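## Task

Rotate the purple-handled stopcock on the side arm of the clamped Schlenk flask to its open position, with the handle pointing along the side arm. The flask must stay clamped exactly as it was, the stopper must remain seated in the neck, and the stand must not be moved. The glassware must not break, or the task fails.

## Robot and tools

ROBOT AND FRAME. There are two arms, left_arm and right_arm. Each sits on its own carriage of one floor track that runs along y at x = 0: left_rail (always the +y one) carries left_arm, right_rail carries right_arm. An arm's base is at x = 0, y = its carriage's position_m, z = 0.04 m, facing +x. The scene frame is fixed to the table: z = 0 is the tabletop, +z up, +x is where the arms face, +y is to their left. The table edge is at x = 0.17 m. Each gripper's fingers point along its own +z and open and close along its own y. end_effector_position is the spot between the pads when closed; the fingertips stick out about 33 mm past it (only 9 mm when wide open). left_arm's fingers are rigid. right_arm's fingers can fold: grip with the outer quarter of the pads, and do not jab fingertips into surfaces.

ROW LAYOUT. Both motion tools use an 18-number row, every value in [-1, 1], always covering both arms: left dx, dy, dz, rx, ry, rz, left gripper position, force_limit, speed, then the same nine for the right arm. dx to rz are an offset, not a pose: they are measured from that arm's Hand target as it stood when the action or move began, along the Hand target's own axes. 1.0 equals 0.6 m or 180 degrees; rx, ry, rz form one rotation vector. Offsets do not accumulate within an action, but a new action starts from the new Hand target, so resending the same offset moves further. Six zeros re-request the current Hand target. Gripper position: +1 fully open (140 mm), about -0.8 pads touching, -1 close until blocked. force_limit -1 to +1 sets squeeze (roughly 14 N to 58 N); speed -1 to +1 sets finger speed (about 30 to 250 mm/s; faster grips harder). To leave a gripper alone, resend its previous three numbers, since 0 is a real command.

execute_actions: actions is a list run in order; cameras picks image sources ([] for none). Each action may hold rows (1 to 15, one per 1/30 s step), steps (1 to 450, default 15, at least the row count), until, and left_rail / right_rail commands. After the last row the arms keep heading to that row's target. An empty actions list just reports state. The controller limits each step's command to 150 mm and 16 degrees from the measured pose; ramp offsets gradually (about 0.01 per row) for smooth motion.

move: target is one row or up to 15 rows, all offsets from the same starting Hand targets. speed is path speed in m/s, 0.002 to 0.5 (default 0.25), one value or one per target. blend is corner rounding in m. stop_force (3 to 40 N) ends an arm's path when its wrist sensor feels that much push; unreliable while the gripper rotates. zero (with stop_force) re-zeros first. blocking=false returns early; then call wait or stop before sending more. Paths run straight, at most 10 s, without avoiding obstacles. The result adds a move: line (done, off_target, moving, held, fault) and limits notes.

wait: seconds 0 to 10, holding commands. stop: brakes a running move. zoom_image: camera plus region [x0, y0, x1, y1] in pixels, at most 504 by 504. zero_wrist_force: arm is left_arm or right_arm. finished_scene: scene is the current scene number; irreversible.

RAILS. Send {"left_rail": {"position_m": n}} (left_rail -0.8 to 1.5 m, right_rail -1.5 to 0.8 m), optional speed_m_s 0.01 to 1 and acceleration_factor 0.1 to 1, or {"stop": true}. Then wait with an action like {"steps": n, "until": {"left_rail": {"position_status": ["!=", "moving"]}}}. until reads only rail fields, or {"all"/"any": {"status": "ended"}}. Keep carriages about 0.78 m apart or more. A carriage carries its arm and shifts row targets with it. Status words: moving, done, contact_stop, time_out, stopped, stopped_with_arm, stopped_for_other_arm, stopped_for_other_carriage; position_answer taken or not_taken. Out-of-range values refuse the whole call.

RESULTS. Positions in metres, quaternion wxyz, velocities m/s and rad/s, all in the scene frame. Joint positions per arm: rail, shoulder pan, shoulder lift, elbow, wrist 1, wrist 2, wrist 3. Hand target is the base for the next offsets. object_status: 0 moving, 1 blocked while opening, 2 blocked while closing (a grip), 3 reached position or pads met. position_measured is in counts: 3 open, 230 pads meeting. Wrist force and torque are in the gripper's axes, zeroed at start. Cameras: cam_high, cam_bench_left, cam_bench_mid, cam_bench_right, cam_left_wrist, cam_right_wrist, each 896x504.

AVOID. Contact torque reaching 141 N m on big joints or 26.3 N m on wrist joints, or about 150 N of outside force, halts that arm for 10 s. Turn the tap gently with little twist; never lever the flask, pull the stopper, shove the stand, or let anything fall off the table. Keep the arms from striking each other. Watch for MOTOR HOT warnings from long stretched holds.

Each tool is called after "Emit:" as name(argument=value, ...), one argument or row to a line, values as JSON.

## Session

Emit:
execute_actions(
  actions=[],
)

Scene clock: 0.00 s.
left_arm: end_effector_position=(+0.3456, +0.6984, +0.5800) position_measured=3 object_status=3 end_effector_quat_wxyz=(+0.000, +1.000, +0.000, +0.000) | right_arm: end_effector_position=(+0.3456, -1.3351, +0.5800) position_measured=3 object_status=3 end_effector_quat_wxyz=(+0.000, +1.000, +0.000, +0.000)
Joint positions: left_arm=[0.671 -0.316 -1.725 0.971 -0.816 -1.571 2.826] | right_arm=[-1.362 -0.316 -1.725 0.971 -0.816 -1.571 2.826]
Joint velocities: within noise
Joint torques (N m): no reading
Wrist force (N): no reading
Wrist torque (N m): no reading
Wrist force, peak (N): no reading
Hand target: left_arm +0.3456, +0.6984, +0.5800; +0.000, +1.000, +0.000, +0.000 | right_arm +0.3456, -1.3351, +0.5800; +0.000, +1.000, +0.000, +0.000
Tool commands: left_gripper/position=+1.0 left_gripper/force_limit=+1.0 left_gripper/speed=+1.0 right_gripper/position=+1.0 right_gripper/force_limit=+1.0 right_gripper/speed=+1.0
left_rail: position_m=0.671 position_status=done
right_rail: position_m=-1.362 position_status=done
camera_calibration:
cam_left_wrist: T_world_to_cam=[[-0.0265538, -0.998538, -0.0470784, 0.750006], [-0.954746, 0.0113767, 0.297206, 0.165161], [-0.296236, 0.0528398, -0.953652, 0.761451], [0, 0, 0, 1]] pos_world=[0.403171, 0.706795, 0.712382]
cam_right_wrist: T_world_to_cam=[[-0.031272, -0.999466, 0.0094295, -1.31715], [-0.949091, 0.0326518, 0.313305, 0.202106], [-0.313446, 0.000848234, -0.949606, 0.80498], [0, 0, 0, 1]] pos_world=[0.402945, -1.32372, 0.713512]

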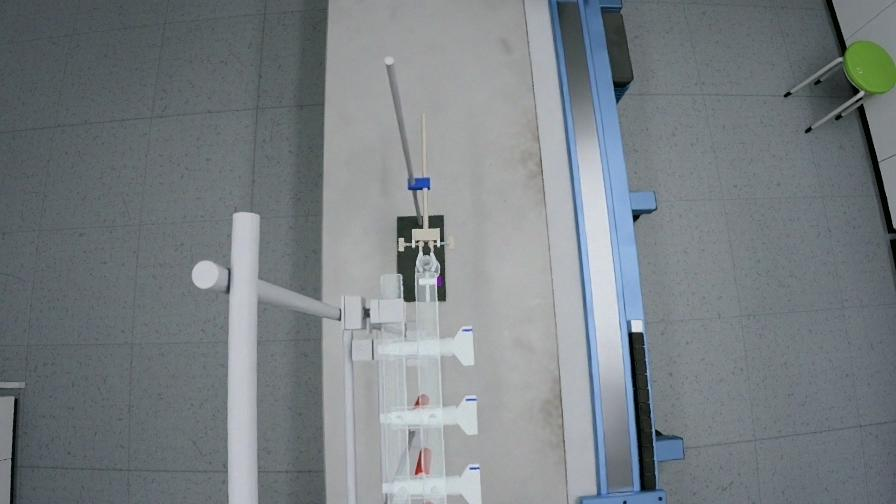

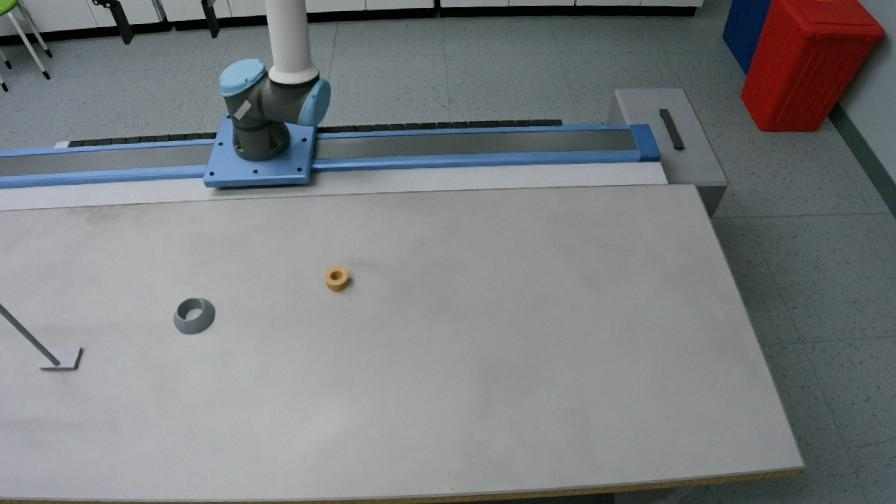

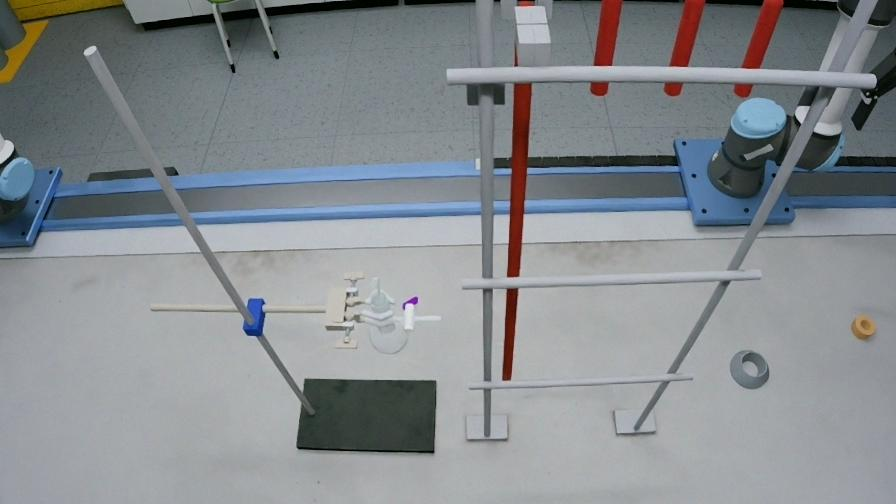

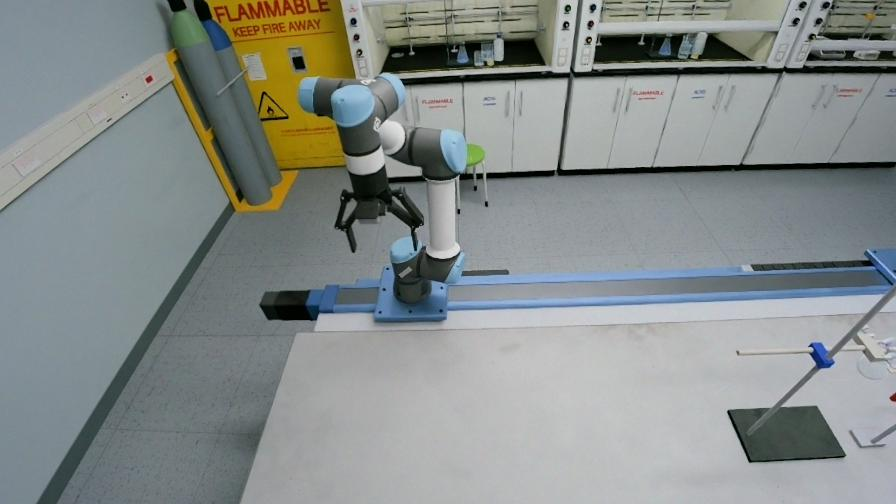

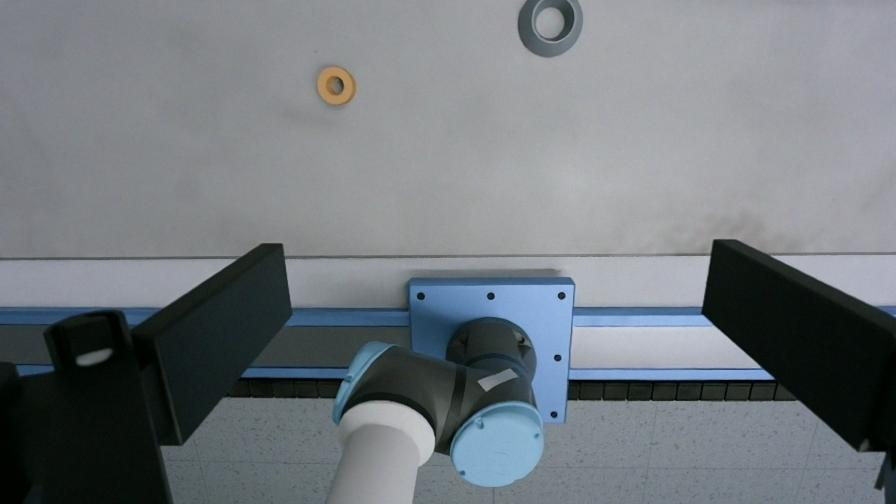

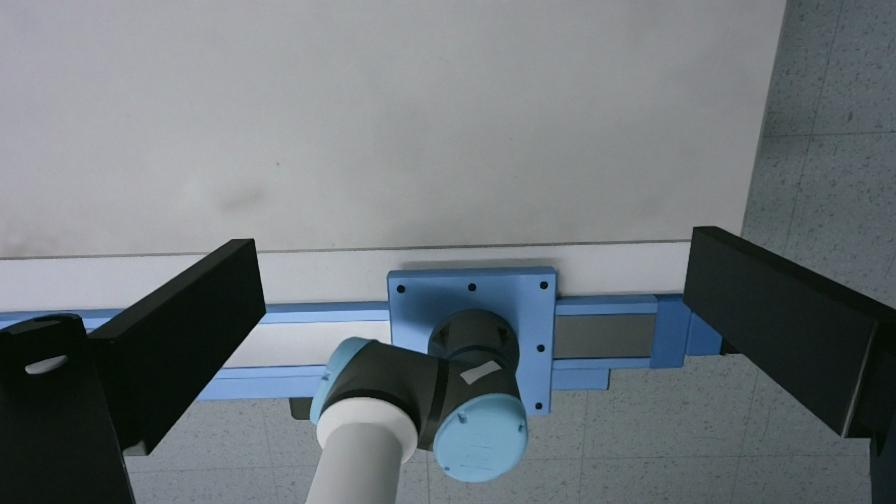

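Emit:
zoom_image(
  camera="cam_bench_mid",
  region=[350, 265, 450, 355],
)

Emit:
zoom_image(
  camera="cam_high",
  region=[405, 245, 475, 305],
)

Scaled by 5.040.

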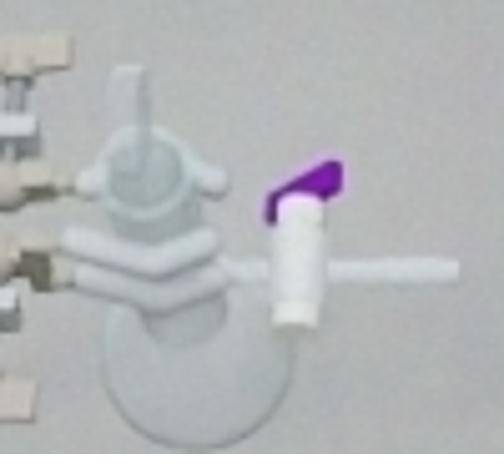

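Scaled by 7.200.

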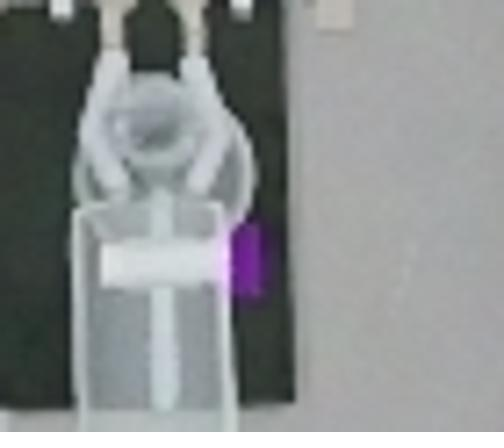

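Emit:
move(
  target=[0,0,0,0,0,0,1,1,1, 0.0907,-0.3718,0.3533,-0.1739,0.4777,-0.1739,-0.32,-1,0],
  speed=0.5,
  blocking=false,
  cameras=[],
)

Emit:
execute_actions(
  actions=[
    {"right_rail": {"position_m": -0.354, "acceleration_factor": 0.6}, "steps": 150, "until": {"all": {"status": "ended"}}},
  ],
  cameras=[],
)

Emit:
wait(
  seconds=0.4,
  cameras=["cam_right_wrist"],
)

Scene clock: 12.03 s.
left_arm: end_effector_position=(+0.3456, +0.6984, +0.5800) position_measured=3 object_status=3 end_effector_quat_wxyz=(+0.000, +1.000, +0.000, +0.000) | right_arm: end_effector_position=(+0.3507, -1.2998, +0.5486) position_measured=100 object_status=0 end_effector_quat_wxyz=(+0.033, +0.994, +0.044, +0.098) end_effector_velocity=(+0.022, +0.126, -0.120) end_effector_angular_velocity=(-0.235, -0.741, +0.315)
Joint positions: left_arm=[0.671 -0.316 -1.725 0.971 -0.816 -1.571 2.826] | right_arm=[-1.362 -0.189 -1.92 1.291 -1.147 -1.59 2.863]
Joint velocities: left_arm=[within noise] | right_arm=[0 0.503 -0.662 1.129 -1.236 -0.128 0.166]
Joint torques (N m): left_arm=[-0.44 -13.74 -18.7 -3.75 0 0.15] | right_arm=[13 -18.57 2.98 -6.37 -2.04 3.15]
Wrist force (N): left_arm=[0.0 -0.2 0.5] | right_arm=[0.8 0.1 -0.5]
Wrist torque (N m): left_arm=[-0.04 -0.01 0.00] | right_arm=[0.05 -0.18 -0.03]
Wrist force, peak (N): left_arm=[0.0 -0.2 0.5] | right_arm=[0.6 1.0 -1.1]
Hand target: left_arm +0.3456, +0.6984, +0.5800; +0.000, +1.000, +0.000, +0.000 | right_arm +0.3584, -1.2827, +0.5302; +0.064, +0.980, +0.064, +0.175
Tool commands: left_gripper/position=+1.0 left_gripper/force_limit=+1.0 left_gripper/speed=+1.0 right_gripper/position=-0.32 right_gripper/force_limit=-1.0 right_gripper/speed=+0.0
Off the commanded pose: left_arm 0.000 m, 0 deg | right_arm 0.265 m, 84 deg.
left_rail: position_m=0.671 position_status=done
right_rail: position_m=-1.362 position_status=done
move: running
No camera images: "cameras" was empty.

Scene clock: 14.20 s.
left_arm: end_effector_position=(+0.3456, +0.6984, +0.5800) position_measured=3 object_status=3 end_effector_quat_wxyz=(+0.000, +1.000, +0.000, +0.000) | right_arm: end_effector_position=(+0.3999, -0.1040, +0.3680) position_measured=169 object_status=3 end_effector_quat_wxyz=(+0.241, +0.666, +0.242, +0.663) end_effector_velocity=(+0.001, +0.003, +0.001) end_effector_angular_velocity=(+0.000, -0.031, +0.002)
Joint positions: left_arm=[0.671 -0.316 -1.725 0.971 -0.816 -1.571 2.826] | right_arm=[-0.354 0.704 -1.429 2.554 -4.263 -2.275 2.446]
Joint velocities: left_arm=[within noise] | right_arm=[0.002 -0.002 0.04 -0.007 -0.074 0.004 -0.026]
Joint torques (N m): left_arm=[-0.34 -13.01 -17.28 -4.07 0.12 0.16] | right_arm=[-8.61 -10.25 -19.05 -3.24 1.59 -1.86]
Wrist force (N): left_arm=[0.1 0.0 0.2] | right_arm=[1.8 -0.6 1.0]
Wrist torque (N m): left_arm=[0.00 -0.03 0.00] | right_arm=[0.07 -0.48 -0.02]
Wrist force, peak (N): left_arm=[0.3 0.0 0.5] | right_arm=[2.8 -2.7 1.0]
Hand target: left_arm +0.3456, +0.6984, +0.5800; +0.000, +1.000, +0.000, +0.000 | right_arm +0.4000, -0.1039, +0.3680; +0.242, +0.664, +0.242, +0.664
Tool commands: left_gripper/position=+1.0 left_gripper/force_limit=+1.0 left_gripper/speed=+1.0 right_gripper/position=-0.32 right_gripper/force_limit=-1.0 right_gripper/speed=+0.0
Off the commanded pose: left_arm 0.000 m, 0 deg | right_arm 0.000 m, 0 deg.
left_rail: position_m=0.671 position_status=done
right_rail: position_m=-0.354 position_status=done
earlier move: running; limits=paced
No camera images: "cameras" was empty.

Scene clock: 14.30 s.
left_arm: end_effector_position=(+0.3456, +0.6984, +0.5800) position_measured=3 object_status=3 end_effector_quat_wxyz=(+0.000, +1.000, +0.000, +0.000) | right_arm: end_effector_position=(+0.4000, -0.1038, +0.3680) position_measured=169 object_status=3 end_effector_quat_wxyz=(+0.242, +0.665, +0.242, +0.664) end_effector_velocity=(+0.000, +0.001, +0.000) end_effector_angular_velocity=(+0.000, -0.012, +0.001)
Joint positions: left_arm=[0.671 -0.316 -1.725 0.971 -0.816 -1.571 2.826] | right_arm=[-0.354 0.704 -1.426 2.553 -4.268 -2.275 2.445]
Joint velocities: left_arm=[within noise] | right_arm=[0.001 0 0.017 -0.002 -0.03 0.001 -0.01]
Joint torques (N m): left_arm=[-0.23 -13.49 -17 -4.06 0.09 0.17] | right_arm=[-7.9 -10.44 -18.76 -3.09 1.27 -2.18]
Wrist force (N): left_arm=[0.2 0.0 0.0] | right_arm=[2.1 -0.8 1.0]
Wrist torque (N m): left_arm=[0.01 -0.04 0.00] | right_arm=[0.03 -0.52 -0.02]
Wrist force, peak (N): left_arm=[0.1 -0.3 0.1] | right_arm=[2.1 -0.8 1.0]
Hand target: left_arm +0.3456, +0.6984, +0.5800; +0.000, +1.000, +0.000, +0.000 | right_arm +0.4000, -0.1037, +0.3680; +0.242, +0.664, +0.242, +0.664
Tool commands: left_gripper/position=+1.0 left_gripper/force_limit=+1.0 left_gripper/speed=+1.0 right_gripper/position=-0.32 right_gripper/force_limit=-1.0 right_gripper/speed=+0.0
Off the commanded pose: left_arm 0.000 m, 0 deg | right_arm 0.000 m, 0 deg.
left_rail: position_m=0.671 position_status=done
right_rail: position_m=-0.354 position_status=done
earlier move: done; limits=paced
wait: 0.10 of 0.4 s (the move ended)
camera_calibration:
cam_right_wrist: T_world_to_cam=[[-0.00867402, -0.785727, 0.618513, -0.293783], [-0.314332, -0.585039, -0.747613, 0.352378], [0.949274, -0.200903, -0.241904, -0.166759], [0, 0, 0, 1]] pos_world=[0.266515, -0.0581805, 0.40481]
Images, in order (width x height): cam_right_wrist 896x504.

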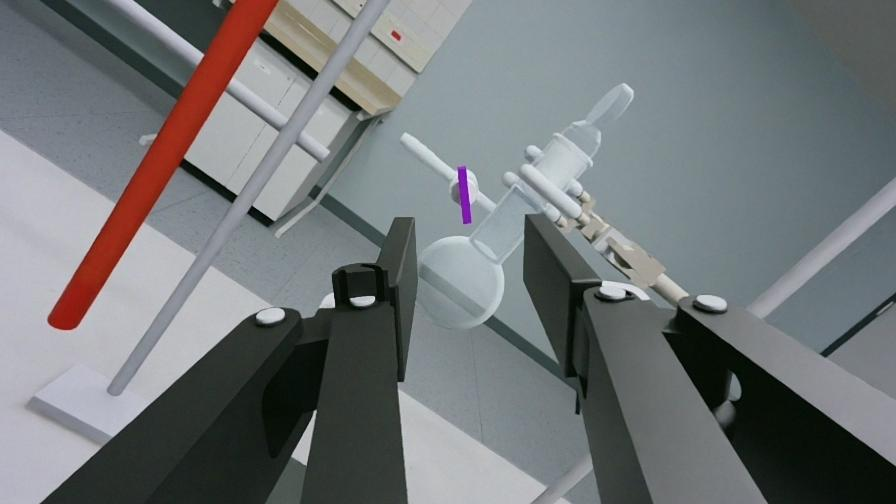

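Emit:
zoom_image(
  camera="cam_right_wrist",
  region=[395, 120, 515, 240],
)

Scaled by 4.200.

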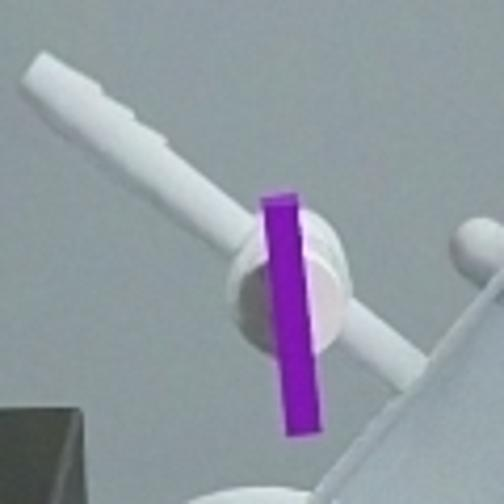

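Emit:
move(
  target=[0,0,0,0,0,0,1,1,1, -0.0033,0.0045,0.0917,0,0,-0.0311,-0.483,-1,0],
  speed=0.2,
  cameras=["cam_right_wrist"],
)

Emit:
zoom_image(
  camera="cam_right_wrist",
  region=[400, 140, 540, 280],
)

Scene clock: 19.17 s.
left_arm: end_effector_position=(+0.3456, +0.6984, +0.5800) position_measured=3 object_status=3 end_effector_quat_wxyz=(+0.000, +1.000, +0.000, +0.000) | right_arm: end_effector_position=(+0.4549, -0.1070, +0.3682) position_measured=190 object_status=3 end_effector_quat_wxyz=(+0.274, +0.652, +0.274, +0.652)
Joint positions: left_arm=[0.671 -0.316 -1.725 0.971 -0.816 -1.571 2.826] | right_arm=[-0.354 0.558 -1.384 2.495 -4.253 -2.129 2.346]
Joint velocities: within noise
Joint torques (N m): left_arm=[-0.04 -13.78 -15.6 -4.58 0.06 0.17] | right_arm=[-7.39 -11.88 -19.52 -0.83 1.5 -2.09]
Wrist force (N): left_arm=[0.0 -0.2 0.2] | right_arm=[1.8 -0.3 1.1]
Wrist torque (N m): left_arm=[-0.03 -0.01 0.00] | right_arm=[0.14 -0.46 0.00]
Wrist force, peak (N): left_arm=[0.3 -0.1 0.6] | right_arm=[1.7 -0.4 2.0]
Hand target: left_arm +0.3456, +0.6984, +0.5800; +0.000, +1.000, +0.000, +0.000 | right_arm +0.4550, -0.1070, +0.3682; +0.274, +0.652, +0.274, +0.652
Off the commanded pose: left_arm 0.000 m, 0 deg | right_arm 0.000 m, 0 deg.
left_rail: position_m=0.671 position_status=done
right_rail: position_m=-0.354 position_status=done
move: done
camera_calibration:
cam_right_wrist: T_world_to_cam=[[-0.00939668, -0.721702, 0.69214, -0.315926], [-0.313449, -0.655159, -0.687398, 0.337844], [0.949559, -0.22341, -0.22006, -0.230132], [0, 0, 0, 1]] pos_world=[0.321452, -0.058077, 0.400256]
Images, in order (width x height): cam_right_wrist 896x504.

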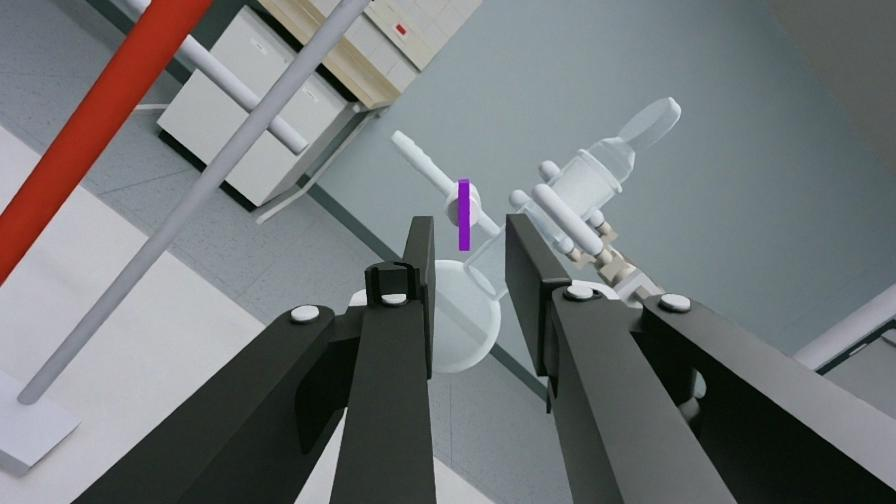

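Scaled by 3.600.

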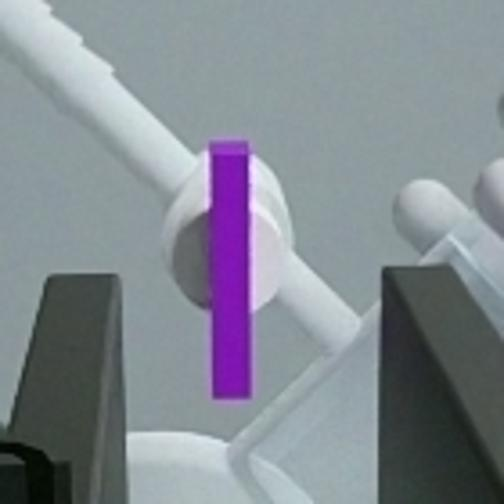

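Emit:
move(
  target=[0,0,0,0,0,0,1,1,1, -0.0020,0,0.07,0,0,-0.0025,-0.483,-1,0],
  speed=0.2,
  cameras=["cam_right_wrist", "cam_bench_mid"],
)

Emit:
zoom_image(
  camera="cam_right_wrist",
  region=[400, 160, 540, 300],
)

Emit:
zoom_image(
  camera="cam_bench_mid",
  region=[370, 265, 450, 335],
)

Scene clock: 21.40 s.
left_arm: end_effector_position=(+0.3456, +0.6984, +0.5800) position_measured=3 object_status=3 end_effector_quat_wxyz=(+0.000, +1.000, +0.000, +0.000) | right_arm: end_effector_position=(+0.4969, -0.1079, +0.3674) position_measured=190 object_status=3 end_effector_quat_wxyz=(+0.277, +0.651, +0.277, +0.651)
Joint positions: left_arm=[0.671 -0.316 -1.725 0.971 -0.816 -1.571 2.826] | right_arm=[-0.354 0.477 -1.338 2.432 -4.235 -2.048 2.338]
Joint velocities: within noise
Joint torques (N m): left_arm=[-0.26 -13.53 -14.2 -4.73 0.25 0.13] | right_arm=[-8.29 -14.9 -19.17 -0.9 1.64 -2.1]
Wrist force (N): left_arm=[0.2 0.2 0.1] | right_arm=[1.9 -0.3 1.1]
Wrist torque (N m): left_arm=[0.04 -0.04 0.00] | right_arm=[0.14 -0.47 0.00]
Wrist force, peak (N): left_arm=[0.4 0.1 0.5] | right_arm=[1.9 -0.6 1.9]
Hand target: left_arm +0.3456, +0.6984, +0.5800; +0.000, +1.000, +0.000, +0.000 | right_arm +0.4970, -0.1079, +0.3674; +0.277, +0.651, +0.277, +0.651
Off the commanded pose: left_arm 0.000 m, 0 deg | right_arm 0.000 m, 0 deg.
left_rail: position_m=0.671 position_status=done
right_rail: position_m=-0.354 position_status=done
move: done
camera_calibration:
cam_right_wrist: T_world_to_cam=[[-0.00937964, -0.71616, 0.697873, -0.31709], [-0.31342, -0.660631, -0.682155, 0.347323], [0.949568, -0.225126, -0.218262, -0.271211], [0, 0, 0, 1]] pos_world=[0.363417, -0.0586913, 0.399021]
Images, in order (width x height): cam_bench_mid 896x504, cam_right_wrist 896x504.

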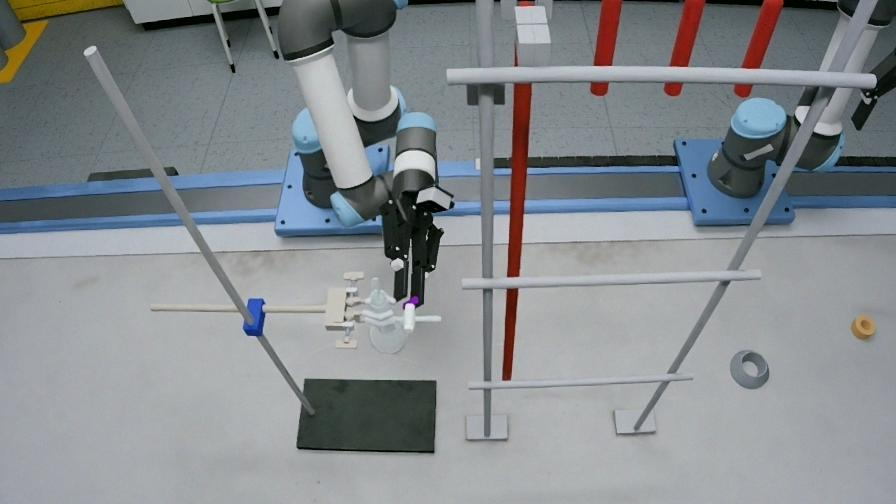

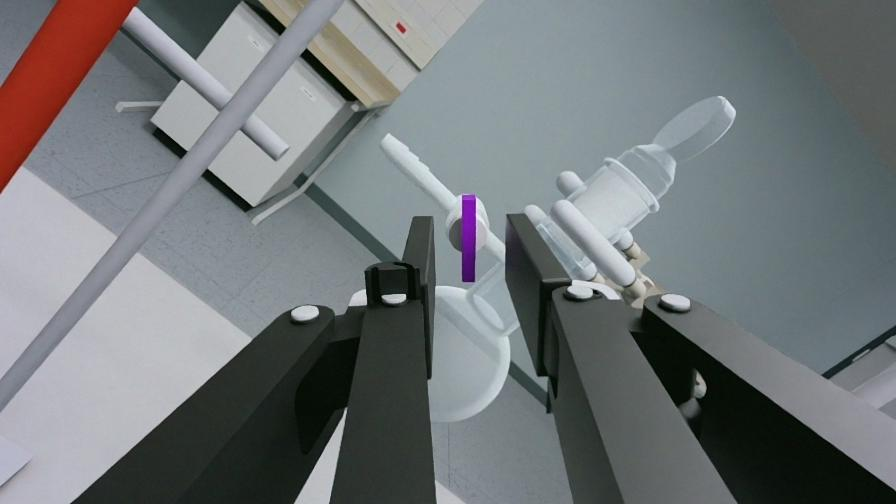

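Scaled by 3.600.

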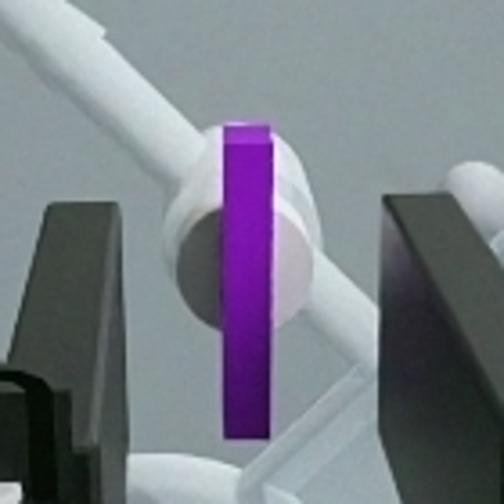

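Scaled by 6.300.

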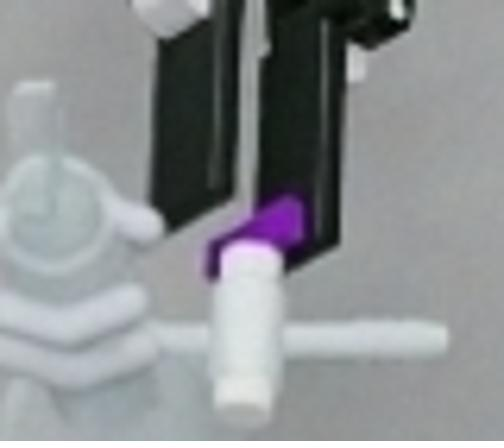

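Emit:
move(
  target=[0,0,0,0,0,0,1,1,1, -0.0028,0,0.0317,0,0,0,-0.483,-1,0],
  speed=0.06,
  stop_force=6,
  cameras=["cam_right_wrist"],
)

Emit:
zoom_image(
  camera="cam_right_wrist",
  region=[400, 160, 540, 300],
)

Emit:
zero_wrist_force(
  arm="right_arm",
)

Scene clock: 24.10 s.
left_arm: end_effector_position=(+0.3456, +0.6984, +0.5800) position_measured=3 object_status=3 end_effector_quat_wxyz=(+0.000, +1.000, +0.000, +0.000) | right_arm: end_effector_position=(+0.5161, -0.1091, +0.3662) position_measured=190 object_status=3 end_effector_quat_wxyz=(+0.277, +0.651, +0.277, +0.651)
Joint positions: left_arm=[0.671 -0.316 -1.725 0.971 -0.816 -1.571 2.826] | right_arm=[-0.354 0.443 -1.315 2.401 -4.228 -2.014 2.338]
Joint velocities: within noise
Joint torques (N m): left_arm=[-0.24 -13.74 -13.15 -4.76 0.2 0.13] | right_arm=[-8.25 -16.04 -18.96 -1 1.45 -2.09]
Wrist force (N): left_arm=[0.3 0.2 0.2] | right_arm=[1.8 -0.3 0.9]
Wrist torque (N m): left_arm=[0.05 -0.06 0.00] | right_arm=[0.15 -0.45 0.00]
Wrist force, peak (N): left_arm=[0.5 0.0 0.4] | right_arm=[2.2 -0.5 1.2]
Hand target: left_arm +0.3456, +0.6984, +0.5800; +0.000, +1.000, +0.000, +0.000 | right_arm +0.5161, -0.1091, +0.3662; +0.277, +0.651, +0.277, +0.651
Off the commanded pose: left_arm 0.000 m, 0 deg | right_arm 0.000 m, 0 deg.
left_rail: position_m=0.671 position_status=done
right_rail: position_m=-0.354 position_status=done
move: done
camera_calibration:
cam_right_wrist: T_world_to_cam=[[-0.00937613, -0.716146, 0.697887, -0.316964], [-0.313414, -0.660647, -0.682142, 0.351721], [0.94957, -0.225123, -0.218256, -0.289925], [0, 0, 0, 1]] pos_world=[0.382566, -0.059898, 0.397851]
Images, in order (width x height): cam_right_wrist 896x504.

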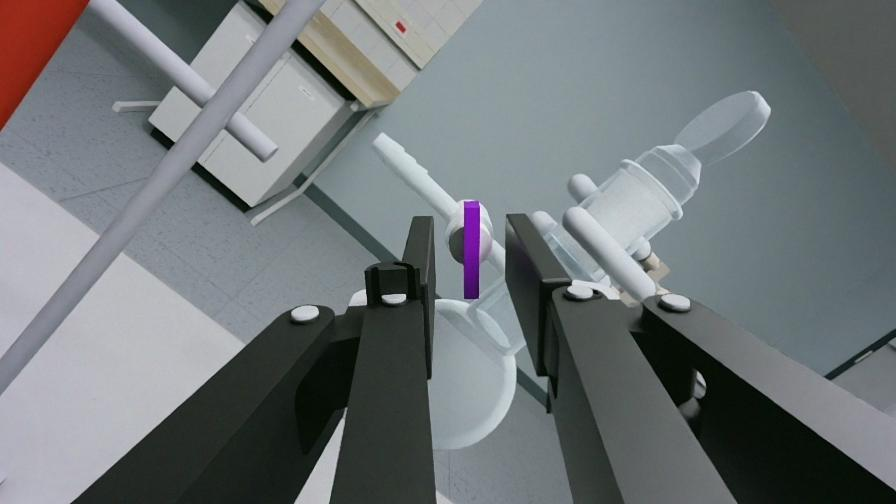

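Scaled by 3.600.

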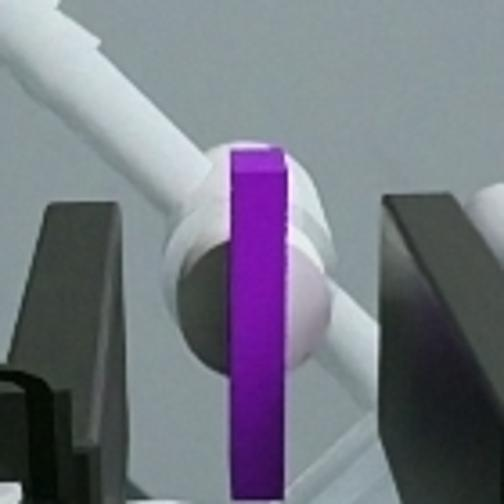

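Wrist force sensor zeroed.

Emit:
execute_actions(
  actions=[
    {"rows": [[0,0,0,0,0,0,1,1,1, 0,0,0,0,0,0,-1,-0.05,-1]], "steps": 38},
  ],
  cameras=[],
)

Scene clock: 27.07 s.
left_arm: end_effector_position=(+0.3456, +0.6984, +0.5800) position_measured=3 object_status=3 end_effector_quat_wxyz=(+0.000, +1.000, +0.000, +0.000) | right_arm: end_effector_position=(+0.5161, -0.1091, +0.3662) position_measured=205 object_status=2 end_effector_quat_wxyz=(+0.277, +0.651, +0.277, +0.651)
Joint positions: left_arm=[0.671 -0.316 -1.725 0.971 -0.816 -1.571 2.826] | right_arm=[-0.354 0.443 -1.315 2.401 -4.228 -2.014 2.338]
Joint velocities: within noise
Joint torques (N m): left_arm=[-0.15 -14.07 -12.4 -4.75 0.22 0.17] | right_arm=[-7.71 -16.95 -12.61 -1.33 -0.39 -1.98]
Wrist force (N, zeroed by zero_wrist_force on right_arm): left_arm=[0.2 0.2 0.4] | right_arm=[-0.2 -0.9 -0.2]
Wrist torque (N m, zeroed by zero_wrist_force on right_arm): left_arm=[0.04 -0.04 0.00] | right_arm=[-0.04 0.04 0.00]
Wrist force, peak (N, zeroed by zero_wrist_force on right_arm): left_arm=[0.5 -0.2 0.3] | right_arm=[0.3 -1.1 -0.2]
Hand target: left_arm +0.3456, +0.6984, +0.5800; +0.000, +1.000, +0.000, +0.000 | right_arm +0.5161, -0.1091, +0.3662; +0.277, +0.651, +0.277, +0.651
Off the commanded pose: left_arm 0.000 m, 0 deg | right_arm 0.000 m, 0 deg.
left_rail: position_m=0.671 position_status=done
right_rail: position_m=-0.354 position_status=done
No camera images: "cameras" was empty.

Emit:
execute_actions(
  actions=[
    {"rows": [[0,0,0,0,0,0,1,1,1, 0,0,0,0,0,0,-0.483,-1,-1]], "steps": 16},
    {"rows": [[0,0,0,0,0,0,1,1,1, 0,0,-0.0008,0,0,0,-0.483,-1,-1],[0,0,0,0,0,0,1,1,1, 0,0,-0.002,0,0,0,-0.483,-1,-1],[0,0,0,0,0,0,1,1,1, 0,0,-0.0035,0,0,0,-0.483,-1,-1],[0,0,0,0,0,0,1,1,1, 0,0,-0.005,0,0,0,-0.483,-1,-1],[0,0,0,0,0,0,1,1,1, 0,0,-0.0065,0,0,0,-0.483,-1,-1],[0,0,0,0,0,0,1,1,1, 0,0,-0.0077,0,0,0,-0.483,-1,-1],[0,0,0,0,0,0,1,1,1, 0,0,-0.0083,0,0,0,-0.483,-1,-1]], "steps": 14},
    {"rows": [[0,0,0,0,0,0,1,1,1, 0,0,0,0,0,0,-1,-0.05,-1]], "steps": 44},
  ],
  cameras=["cam_right_wrist"],
)

Emit:
zoom_image(
  camera="cam_right_wrist",
  region=[400, 170, 540, 310],
)

Scene clock: 31.03 s.
left_arm: end_effector_position=(+0.3456, +0.6984, +0.5800) position_measured=3 object_status=3 end_effector_quat_wxyz=(+0.000, +1.000, +0.000, +0.000) | right_arm: end_effector_position=(+0.5111, -0.1091, +0.3662) position_measured=209 object_status=2 end_effector_quat_wxyz=(+0.277, +0.651, +0.277, +0.651)
Joint positions: left_arm=[0.671 -0.316 -1.725 0.971 -0.816 -1.571 2.826] | right_arm=[-0.354 0.451 -1.321 2.41 -4.231 -2.022 2.338]
Joint velocities: within noise
Joint torques (N m): left_arm=[0.47 -14.2 -12.24 -4.81 0.23 0.15] | right_arm=[4.79 -32.42 -11.64 -3.42 -0.5 -1.72]
Wrist force (N, zeroed by zero_wrist_force on right_arm): left_arm=[0.1 0.0 0.2] | right_arm=[0.3 -1.1 -0.2]
Wrist torque (N m, zeroed by zero_wrist_force on right_arm): left_arm=[0.00 -0.03 0.00] | right_arm=[-0.02 -0.04 0.00]
Wrist force, peak (N, zeroed by zero_wrist_force on right_arm): left_arm=[0.3 0.0 0.5] | right_arm=[0.1 -1.6 -0.4]
Hand target: left_arm +0.3456, +0.6984, +0.5800; +0.000, +1.000, +0.000, +0.000 | right_arm +0.5111, -0.1091, +0.3662; +0.277, +0.651, +0.277, +0.651
Off the commanded pose: left_arm 0.000 m, 0 deg | right_arm 0.000 m, 0 deg.
left_rail: position_m=0.671 position_status=done
right_rail: position_m=-0.354 position_status=done
camera_calibration:
cam_right_wrist: T_world_to_cam=[[-0.00936547, -0.716141, 0.697893, -0.317012], [-0.313422, -0.660653, -0.682133, 0.350154], [0.949568, -0.225123, -0.218267, -0.285186], [0, 0, 0, 1]] pos_world=[0.377581, -0.0598976, 0.397845]
Images, in order (width x height): cam_right_wrist 896x504.

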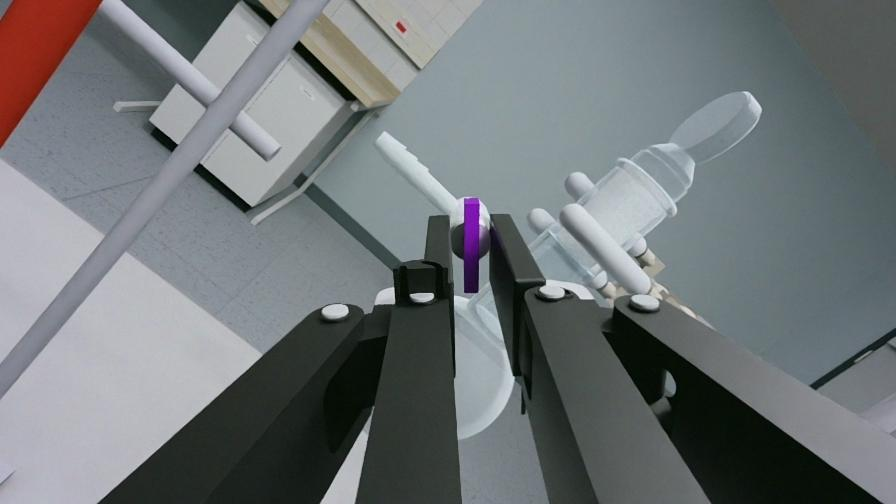

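Scaled by 3.600.

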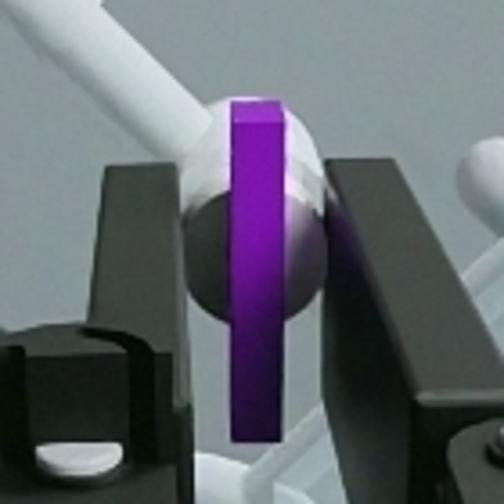

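Emit:
execute_actions(
  actions=[
    {"rows": [[0,0,0,0,0,0,1,1,1, 0,0,0,0,0,0,-0.483,-1,-0.8]], "steps": 15},
  ],
  cameras=[],
)

Emit:
move(
  target=[0,0,0,0,0,0,1,1,1, 0.0092,-0.0005,-0.02,0,0,0,-0.483,-1,-0.8],
  speed=0.06,
  cameras=["cam_right_wrist", "cam_high"],
)

Emit:
zoom_image(
  camera="cam_right_wrist",
  region=[400, 170, 540, 310],
)

Emit:
zoom_image(
  camera="cam_high",
  region=[405, 255, 475, 305],
)

Scene clock: 36.77 s.
left_arm: end_effector_position=(+0.3456, +0.6984, +0.5800) position_measured=3 object_status=3 end_effector_quat_wxyz=(+0.000, +1.000, +0.000, +0.000) | right_arm: end_effector_position=(+0.5111, -0.1091, +0.3662) position_measured=190 object_status=3 end_effector_quat_wxyz=(+0.277, +0.651, +0.277, +0.651)
Joint positions: left_arm=[0.671 -0.316 -1.725 0.971 -0.816 -1.571 2.826] | right_arm=[-0.354 0.451 -1.321 2.41 -4.231 -2.022 2.338]
Joint velocities: within noise
Joint torques (N m): left_arm=[0.66 -13.82 -12.44 -4.81 0.32 0.16] | right_arm=[-3.06 -31.32 -18.18 -3.26 0.39 -1.34]
Wrist force (N, zeroed by zero_wrist_force on right_arm): left_arm=[0.3 0.1 0.1] | right_arm=[0.4 -0.4 -0.1]
Wrist torque (N m, zeroed by zero_wrist_force on right_arm): left_arm=[0.01 -0.07 0.00] | right_arm=[-0.08 -0.09 0.00]
Wrist force, peak (N, zeroed by zero_wrist_force on right_arm): left_arm=[0.6 0.2 0.1] | right_arm=[0.3 -1.5 -0.3]
Hand target: left_arm +0.3456, +0.6984, +0.5800; +0.000, +1.000, +0.000, +0.000 | right_arm +0.5111, -0.1091, +0.3662; +0.277, +0.651, +0.277, +0.651
Off the commanded pose: left_arm 0.000 m, 0 deg | right_arm 0.000 m, 0 deg.
left_rail: position_m=0.671 position_status=done
right_rail: position_m=-0.354 position_status=done
No camera images: "cameras" was empty.

Scene clock: 37.63 s.
left_arm: end_effector_position=(+0.3456, +0.6984, +0.5800) position_measured=3 object_status=3 end_effector_quat_wxyz=(+0.000, +1.000, +0.000, +0.000) | right_arm: end_effector_position=(+0.4992, -0.1049, +0.3698) position_measured=190 object_status=3 end_effector_quat_wxyz=(+0.277, +0.651, +0.277, +0.651)
Joint positions: left_arm=[0.671 -0.316 -1.725 0.971 -0.816 -1.571 2.826] | right_arm=[-0.354 0.483 -1.339 2.42 -4.222 -2.054 2.338]
Joint velocities: within noise
Joint torques (N m): left_arm=[0.86 -14.48 -12.25 -4.77 0.29 0.16] | right_arm=[8.6 -31.29 -7.23 -0.87 -1.27 -1.41]
Wrist force (N, zeroed by zero_wrist_force on right_arm): left_arm=[-0.1 0.0 0.3] | right_arm=[0.2 -0.2 0.0]
Wrist torque (N m, zeroed by zero_wrist_force on right_arm): left_arm=[0.00 0.01 -0.01] | right_arm=[-0.06 -0.03 0.01]
Wrist force, peak (N, zeroed by zero_wrist_force on right_arm): left_arm=[0.4 0.1 0.5] | right_arm=[0.1 -0.4 0.6]
Hand target: left_arm +0.3456, +0.6984, +0.5800; +0.000, +1.000, +0.000, +0.000 | right_arm +0.4991, -0.1049, +0.3698; +0.277, +0.651, +0.277, +0.651
Off the commanded pose: left_arm 0.000 m, 0 deg | right_arm 0.000 m, 0 deg.
left_rail: position_m=0.671 position_status=done
right_rail: position_m=-0.354 position_status=done
move: done
camera_calibration:
cam_right_wrist: T_world_to_cam=[[-0.00936871, -0.716126, 0.697908, -0.316663], [-0.313408, -0.660669, -0.682123, 0.351601], [0.949572, -0.22512, -0.21825, -0.272157], [0, 0, 0, 1]] pos_world=[0.365661, -0.0557462, 0.401438]
Images, in order (width x height): cam_high 896x504, cam_right_wrist 896x504.

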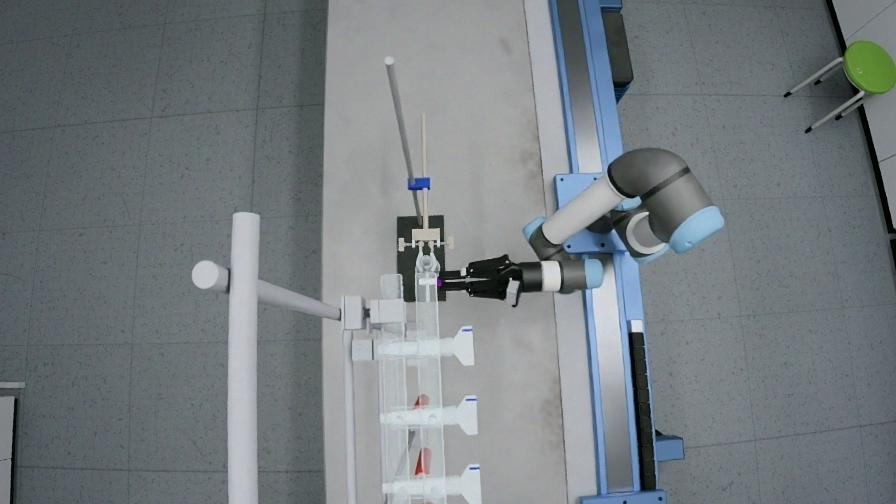

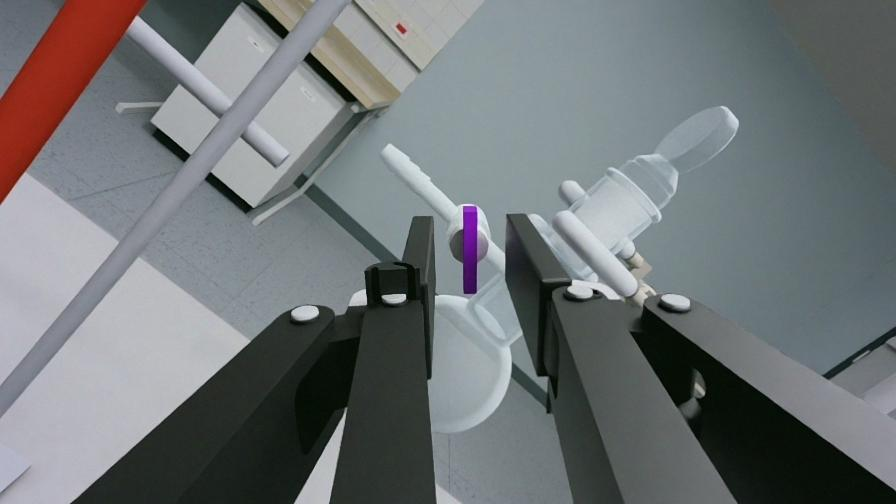

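Scaled by 3.600.

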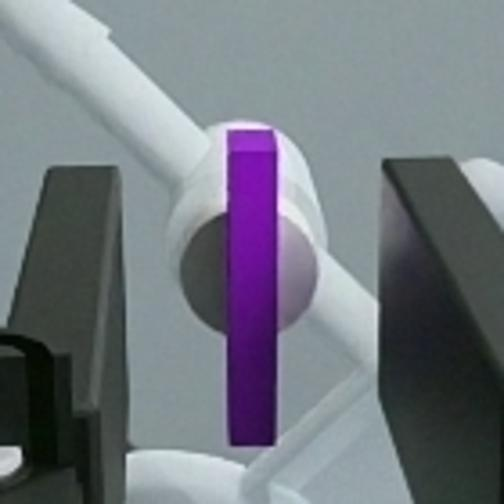

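Scaled by 7.200.

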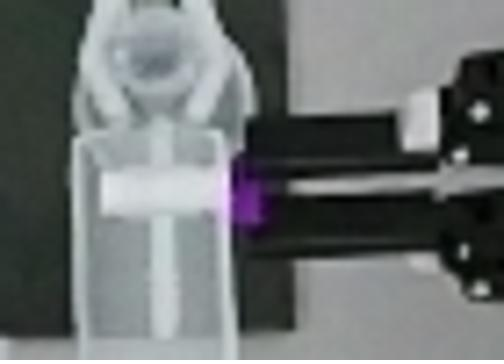

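Emit:
execute_actions(
  actions=[
    {"rows": [[0,0,0,0,0,0,1,1,1, 0,0,0,0,0,0,-1,-0.05,-1]], "steps": 38},
  ],
  cameras=[],
)

Scene clock: 39.63 s.
left_arm: end_effector_position=(+0.3456, +0.6984, +0.5800) position_measured=3 object_status=3 end_effector_quat_wxyz=(+0.000, +1.000, +0.000, +0.000) | right_arm: end_effector_position=(+0.4991, -0.1049, +0.3698) position_measured=224 object_status=2 end_effector_quat_wxyz=(+0.277, +0.651, +0.277, +0.651)
Joint positions: left_arm=[0.671 -0.316 -1.725 0.971 -0.816 -1.571 2.826] | right_arm=[-0.354 0.483 -1.339 2.42 -4.222 -2.054 2.338]
Joint velocities: within noise
Joint torques (N m): left_arm=[0.95 -14.29 -12.36 -4.82 0.3 0.1] | right_arm=[8.21 -31.47 -12.6 -1.34 0.01 1.69]
Wrist force (N, zeroed by zero_wrist_force on right_arm): left_arm=[0.4 0.1 0.2] | right_arm=[-0.4 -0.4 -0.1]
Wrist torque (N m, zeroed by zero_wrist_force on right_arm): left_arm=[0.03 -0.08 0.00] | right_arm=[-0.10 -0.11 0.10]
Wrist force, peak (N, zeroed by zero_wrist_force on right_arm): left_arm=[0.2 0.0 0.5] | right_arm=[-1.1 -0.5 0.2]
Hand target: left_arm +0.3456, +0.6984, +0.5800; +0.000, +1.000, +0.000, +0.000 | right_arm +0.4991, -0.1049, +0.3698; +0.277, +0.651, +0.277, +0.651
Off the commanded pose: left_arm 0.000 m, 0 deg | right_arm 0.000 m, 0 deg.
left_rail: position_m=0.671 position_status=done
right_rail: position_m=-0.354 position_status=done
No camera images: "cameras" was empty.

Emit:
move(
  target=[0,0,0,0,0,0,1,1,1, 0,0,0,0,0,-0.0667,-1,-0.05,-1],
  speed=0.2,
  cameras=[],
)

Scene clock: 41.07 s.
left_arm: end_effector_position=(+0.3456, +0.6984, +0.5800) position_measured=3 object_status=3 end_effector_quat_wxyz=(+0.000, +1.000, +0.000, +0.000) | right_arm: end_effector_position=(+0.4991, -0.1049, +0.3698) position_measured=224 object_status=2 end_effector_quat_wxyz=(+0.343, +0.618, +0.343, +0.618)
Joint positions: left_arm=[0.671 -0.316 -1.725 0.971 -0.816 -1.571 2.826] | right_arm=[-0.354 0.483 -1.339 2.42 -4.222 -2.054 2.129]
Joint velocities: within noise
Joint torques (N m): left_arm=[0.61 -14.55 -13 -4.83 0.26 0.14] | right_arm=[6.39 -15.94 -10.71 -3.61 -0.22 -2.06]
Wrist force (N, zeroed by zero_wrist_force on right_arm): left_arm=[0.2 -0.1 0.1] | right_arm=[-0.8 -1.2 -0.1]
Wrist torque (N m, zeroed by zero_wrist_force on right_arm): left_arm=[-0.01 -0.04 0.00] | right_arm=[-0.08 -0.07 0.14]
Wrist force, peak (N, zeroed by zero_wrist_force on right_arm): left_arm=[0.5 0.0 0.3] | right_arm=[-1.3 -1.5 -0.4]
Hand target: left_arm +0.3456, +0.6984, +0.5800; +0.000, +1.000, +0.000, +0.000 | right_arm +0.4991, -0.1049, +0.3698; +0.343, +0.618, +0.343, +0.618
Off the commanded pose: left_arm 0.000 m, 0 deg | right_arm 0.000 m, 0 deg.
left_rail: position_m=0.671 position_status=done
right_rail: position_m=-0.354 position_status=done
move: done
No camera images: "cameras" was empty.

Emit:
move(
  target=[0,0,0,0,0,0,1,1,1, 0,0,0,0,0,-0.1774,-1,-0.05,-1],
  speed=0.27,
  cameras=["cam_right_wrist"],
)

Emit:
zoom_image(
  camera="cam_right_wrist",
  region=[360, 110, 600, 310],
)

Scene clock: 43.40 s.
left_arm: end_effector_position=(+0.3456, +0.6984, +0.5800) position_measured=3 object_status=3 end_effector_quat_wxyz=(+0.000, +1.000, +0.000, +0.000) | right_arm: end_effector_position=(+0.4991, -0.1049, +0.3698) position_measured=224 object_status=2 end_effector_quat_wxyz=(+0.500, +0.500, +0.500, +0.500)
Joint positions: left_arm=[0.671 -0.316 -1.725 0.971 -0.816 -1.571 2.826] | right_arm=[-0.354 0.483 -1.339 2.42 -4.222 -2.054 1.571]
Joint velocities: within noise
Joint torques (N m): left_arm=[0.15 -14.48 -12.34 -4.73 0.29 0.1] | right_arm=[-1.69 -16.25 -20.93 -4.06 0.84 -2.05]
Wrist force (N, zeroed by zero_wrist_force on right_arm): left_arm=[0.3 0.0 0.2] | right_arm=[-0.8 -1.7 -0.4]
Wrist torque (N m, zeroed by zero_wrist_force on right_arm): left_arm=[0.01 -0.07 0.00] | right_arm=[0.14 0.31 0.21]
Wrist force, peak (N, zeroed by zero_wrist_force on right_arm): left_arm=[0.4 -0.1 0.4] | right_arm=[-0.8 -2.4 0.1]
Hand target: left_arm +0.3456, +0.6984, +0.5800; +0.000, +1.000, +0.000, +0.000 | right_arm +0.4991, -0.1049, +0.3698; +0.500, +0.500, +0.500, +0.500
Off the commanded pose: left_arm 0.000 m, 0 deg | right_arm 0.000 m, 0 deg.
left_rail: position_m=0.671 position_status=done
right_rail: position_m=-0.354 position_status=done
move: done
camera_calibration:
cam_right_wrist: T_world_to_cam=[[-0.00925062, -0.031664, 0.999456, -0.356427], [-0.313305, -0.94908, -0.0329678, 0.0812354], [0.949608, -0.313439, -0.00114089, -0.361618], [0, 0, 0, 1]] pos_world=[0.365549, -0.0475321, 0.358499]
Images, in order (width x height): cam_right_wrist 896x504.

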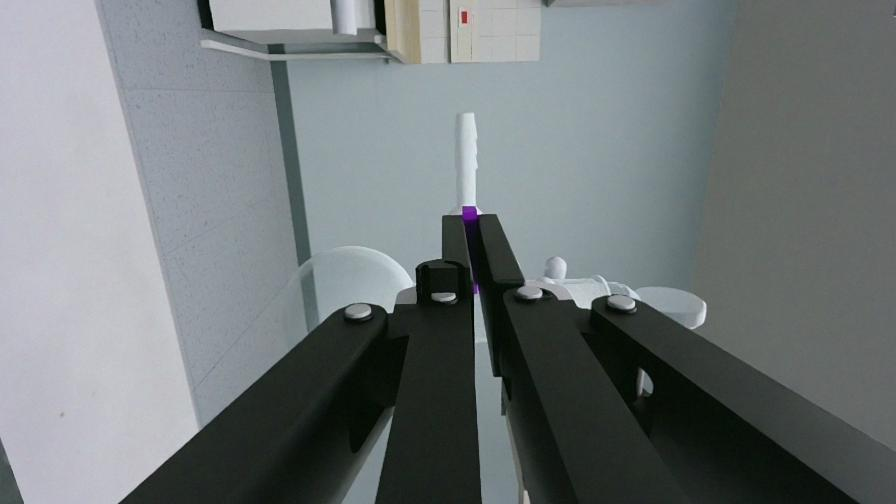

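Scaled by 2.100.

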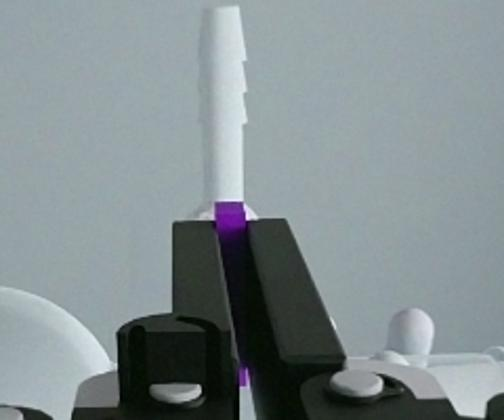

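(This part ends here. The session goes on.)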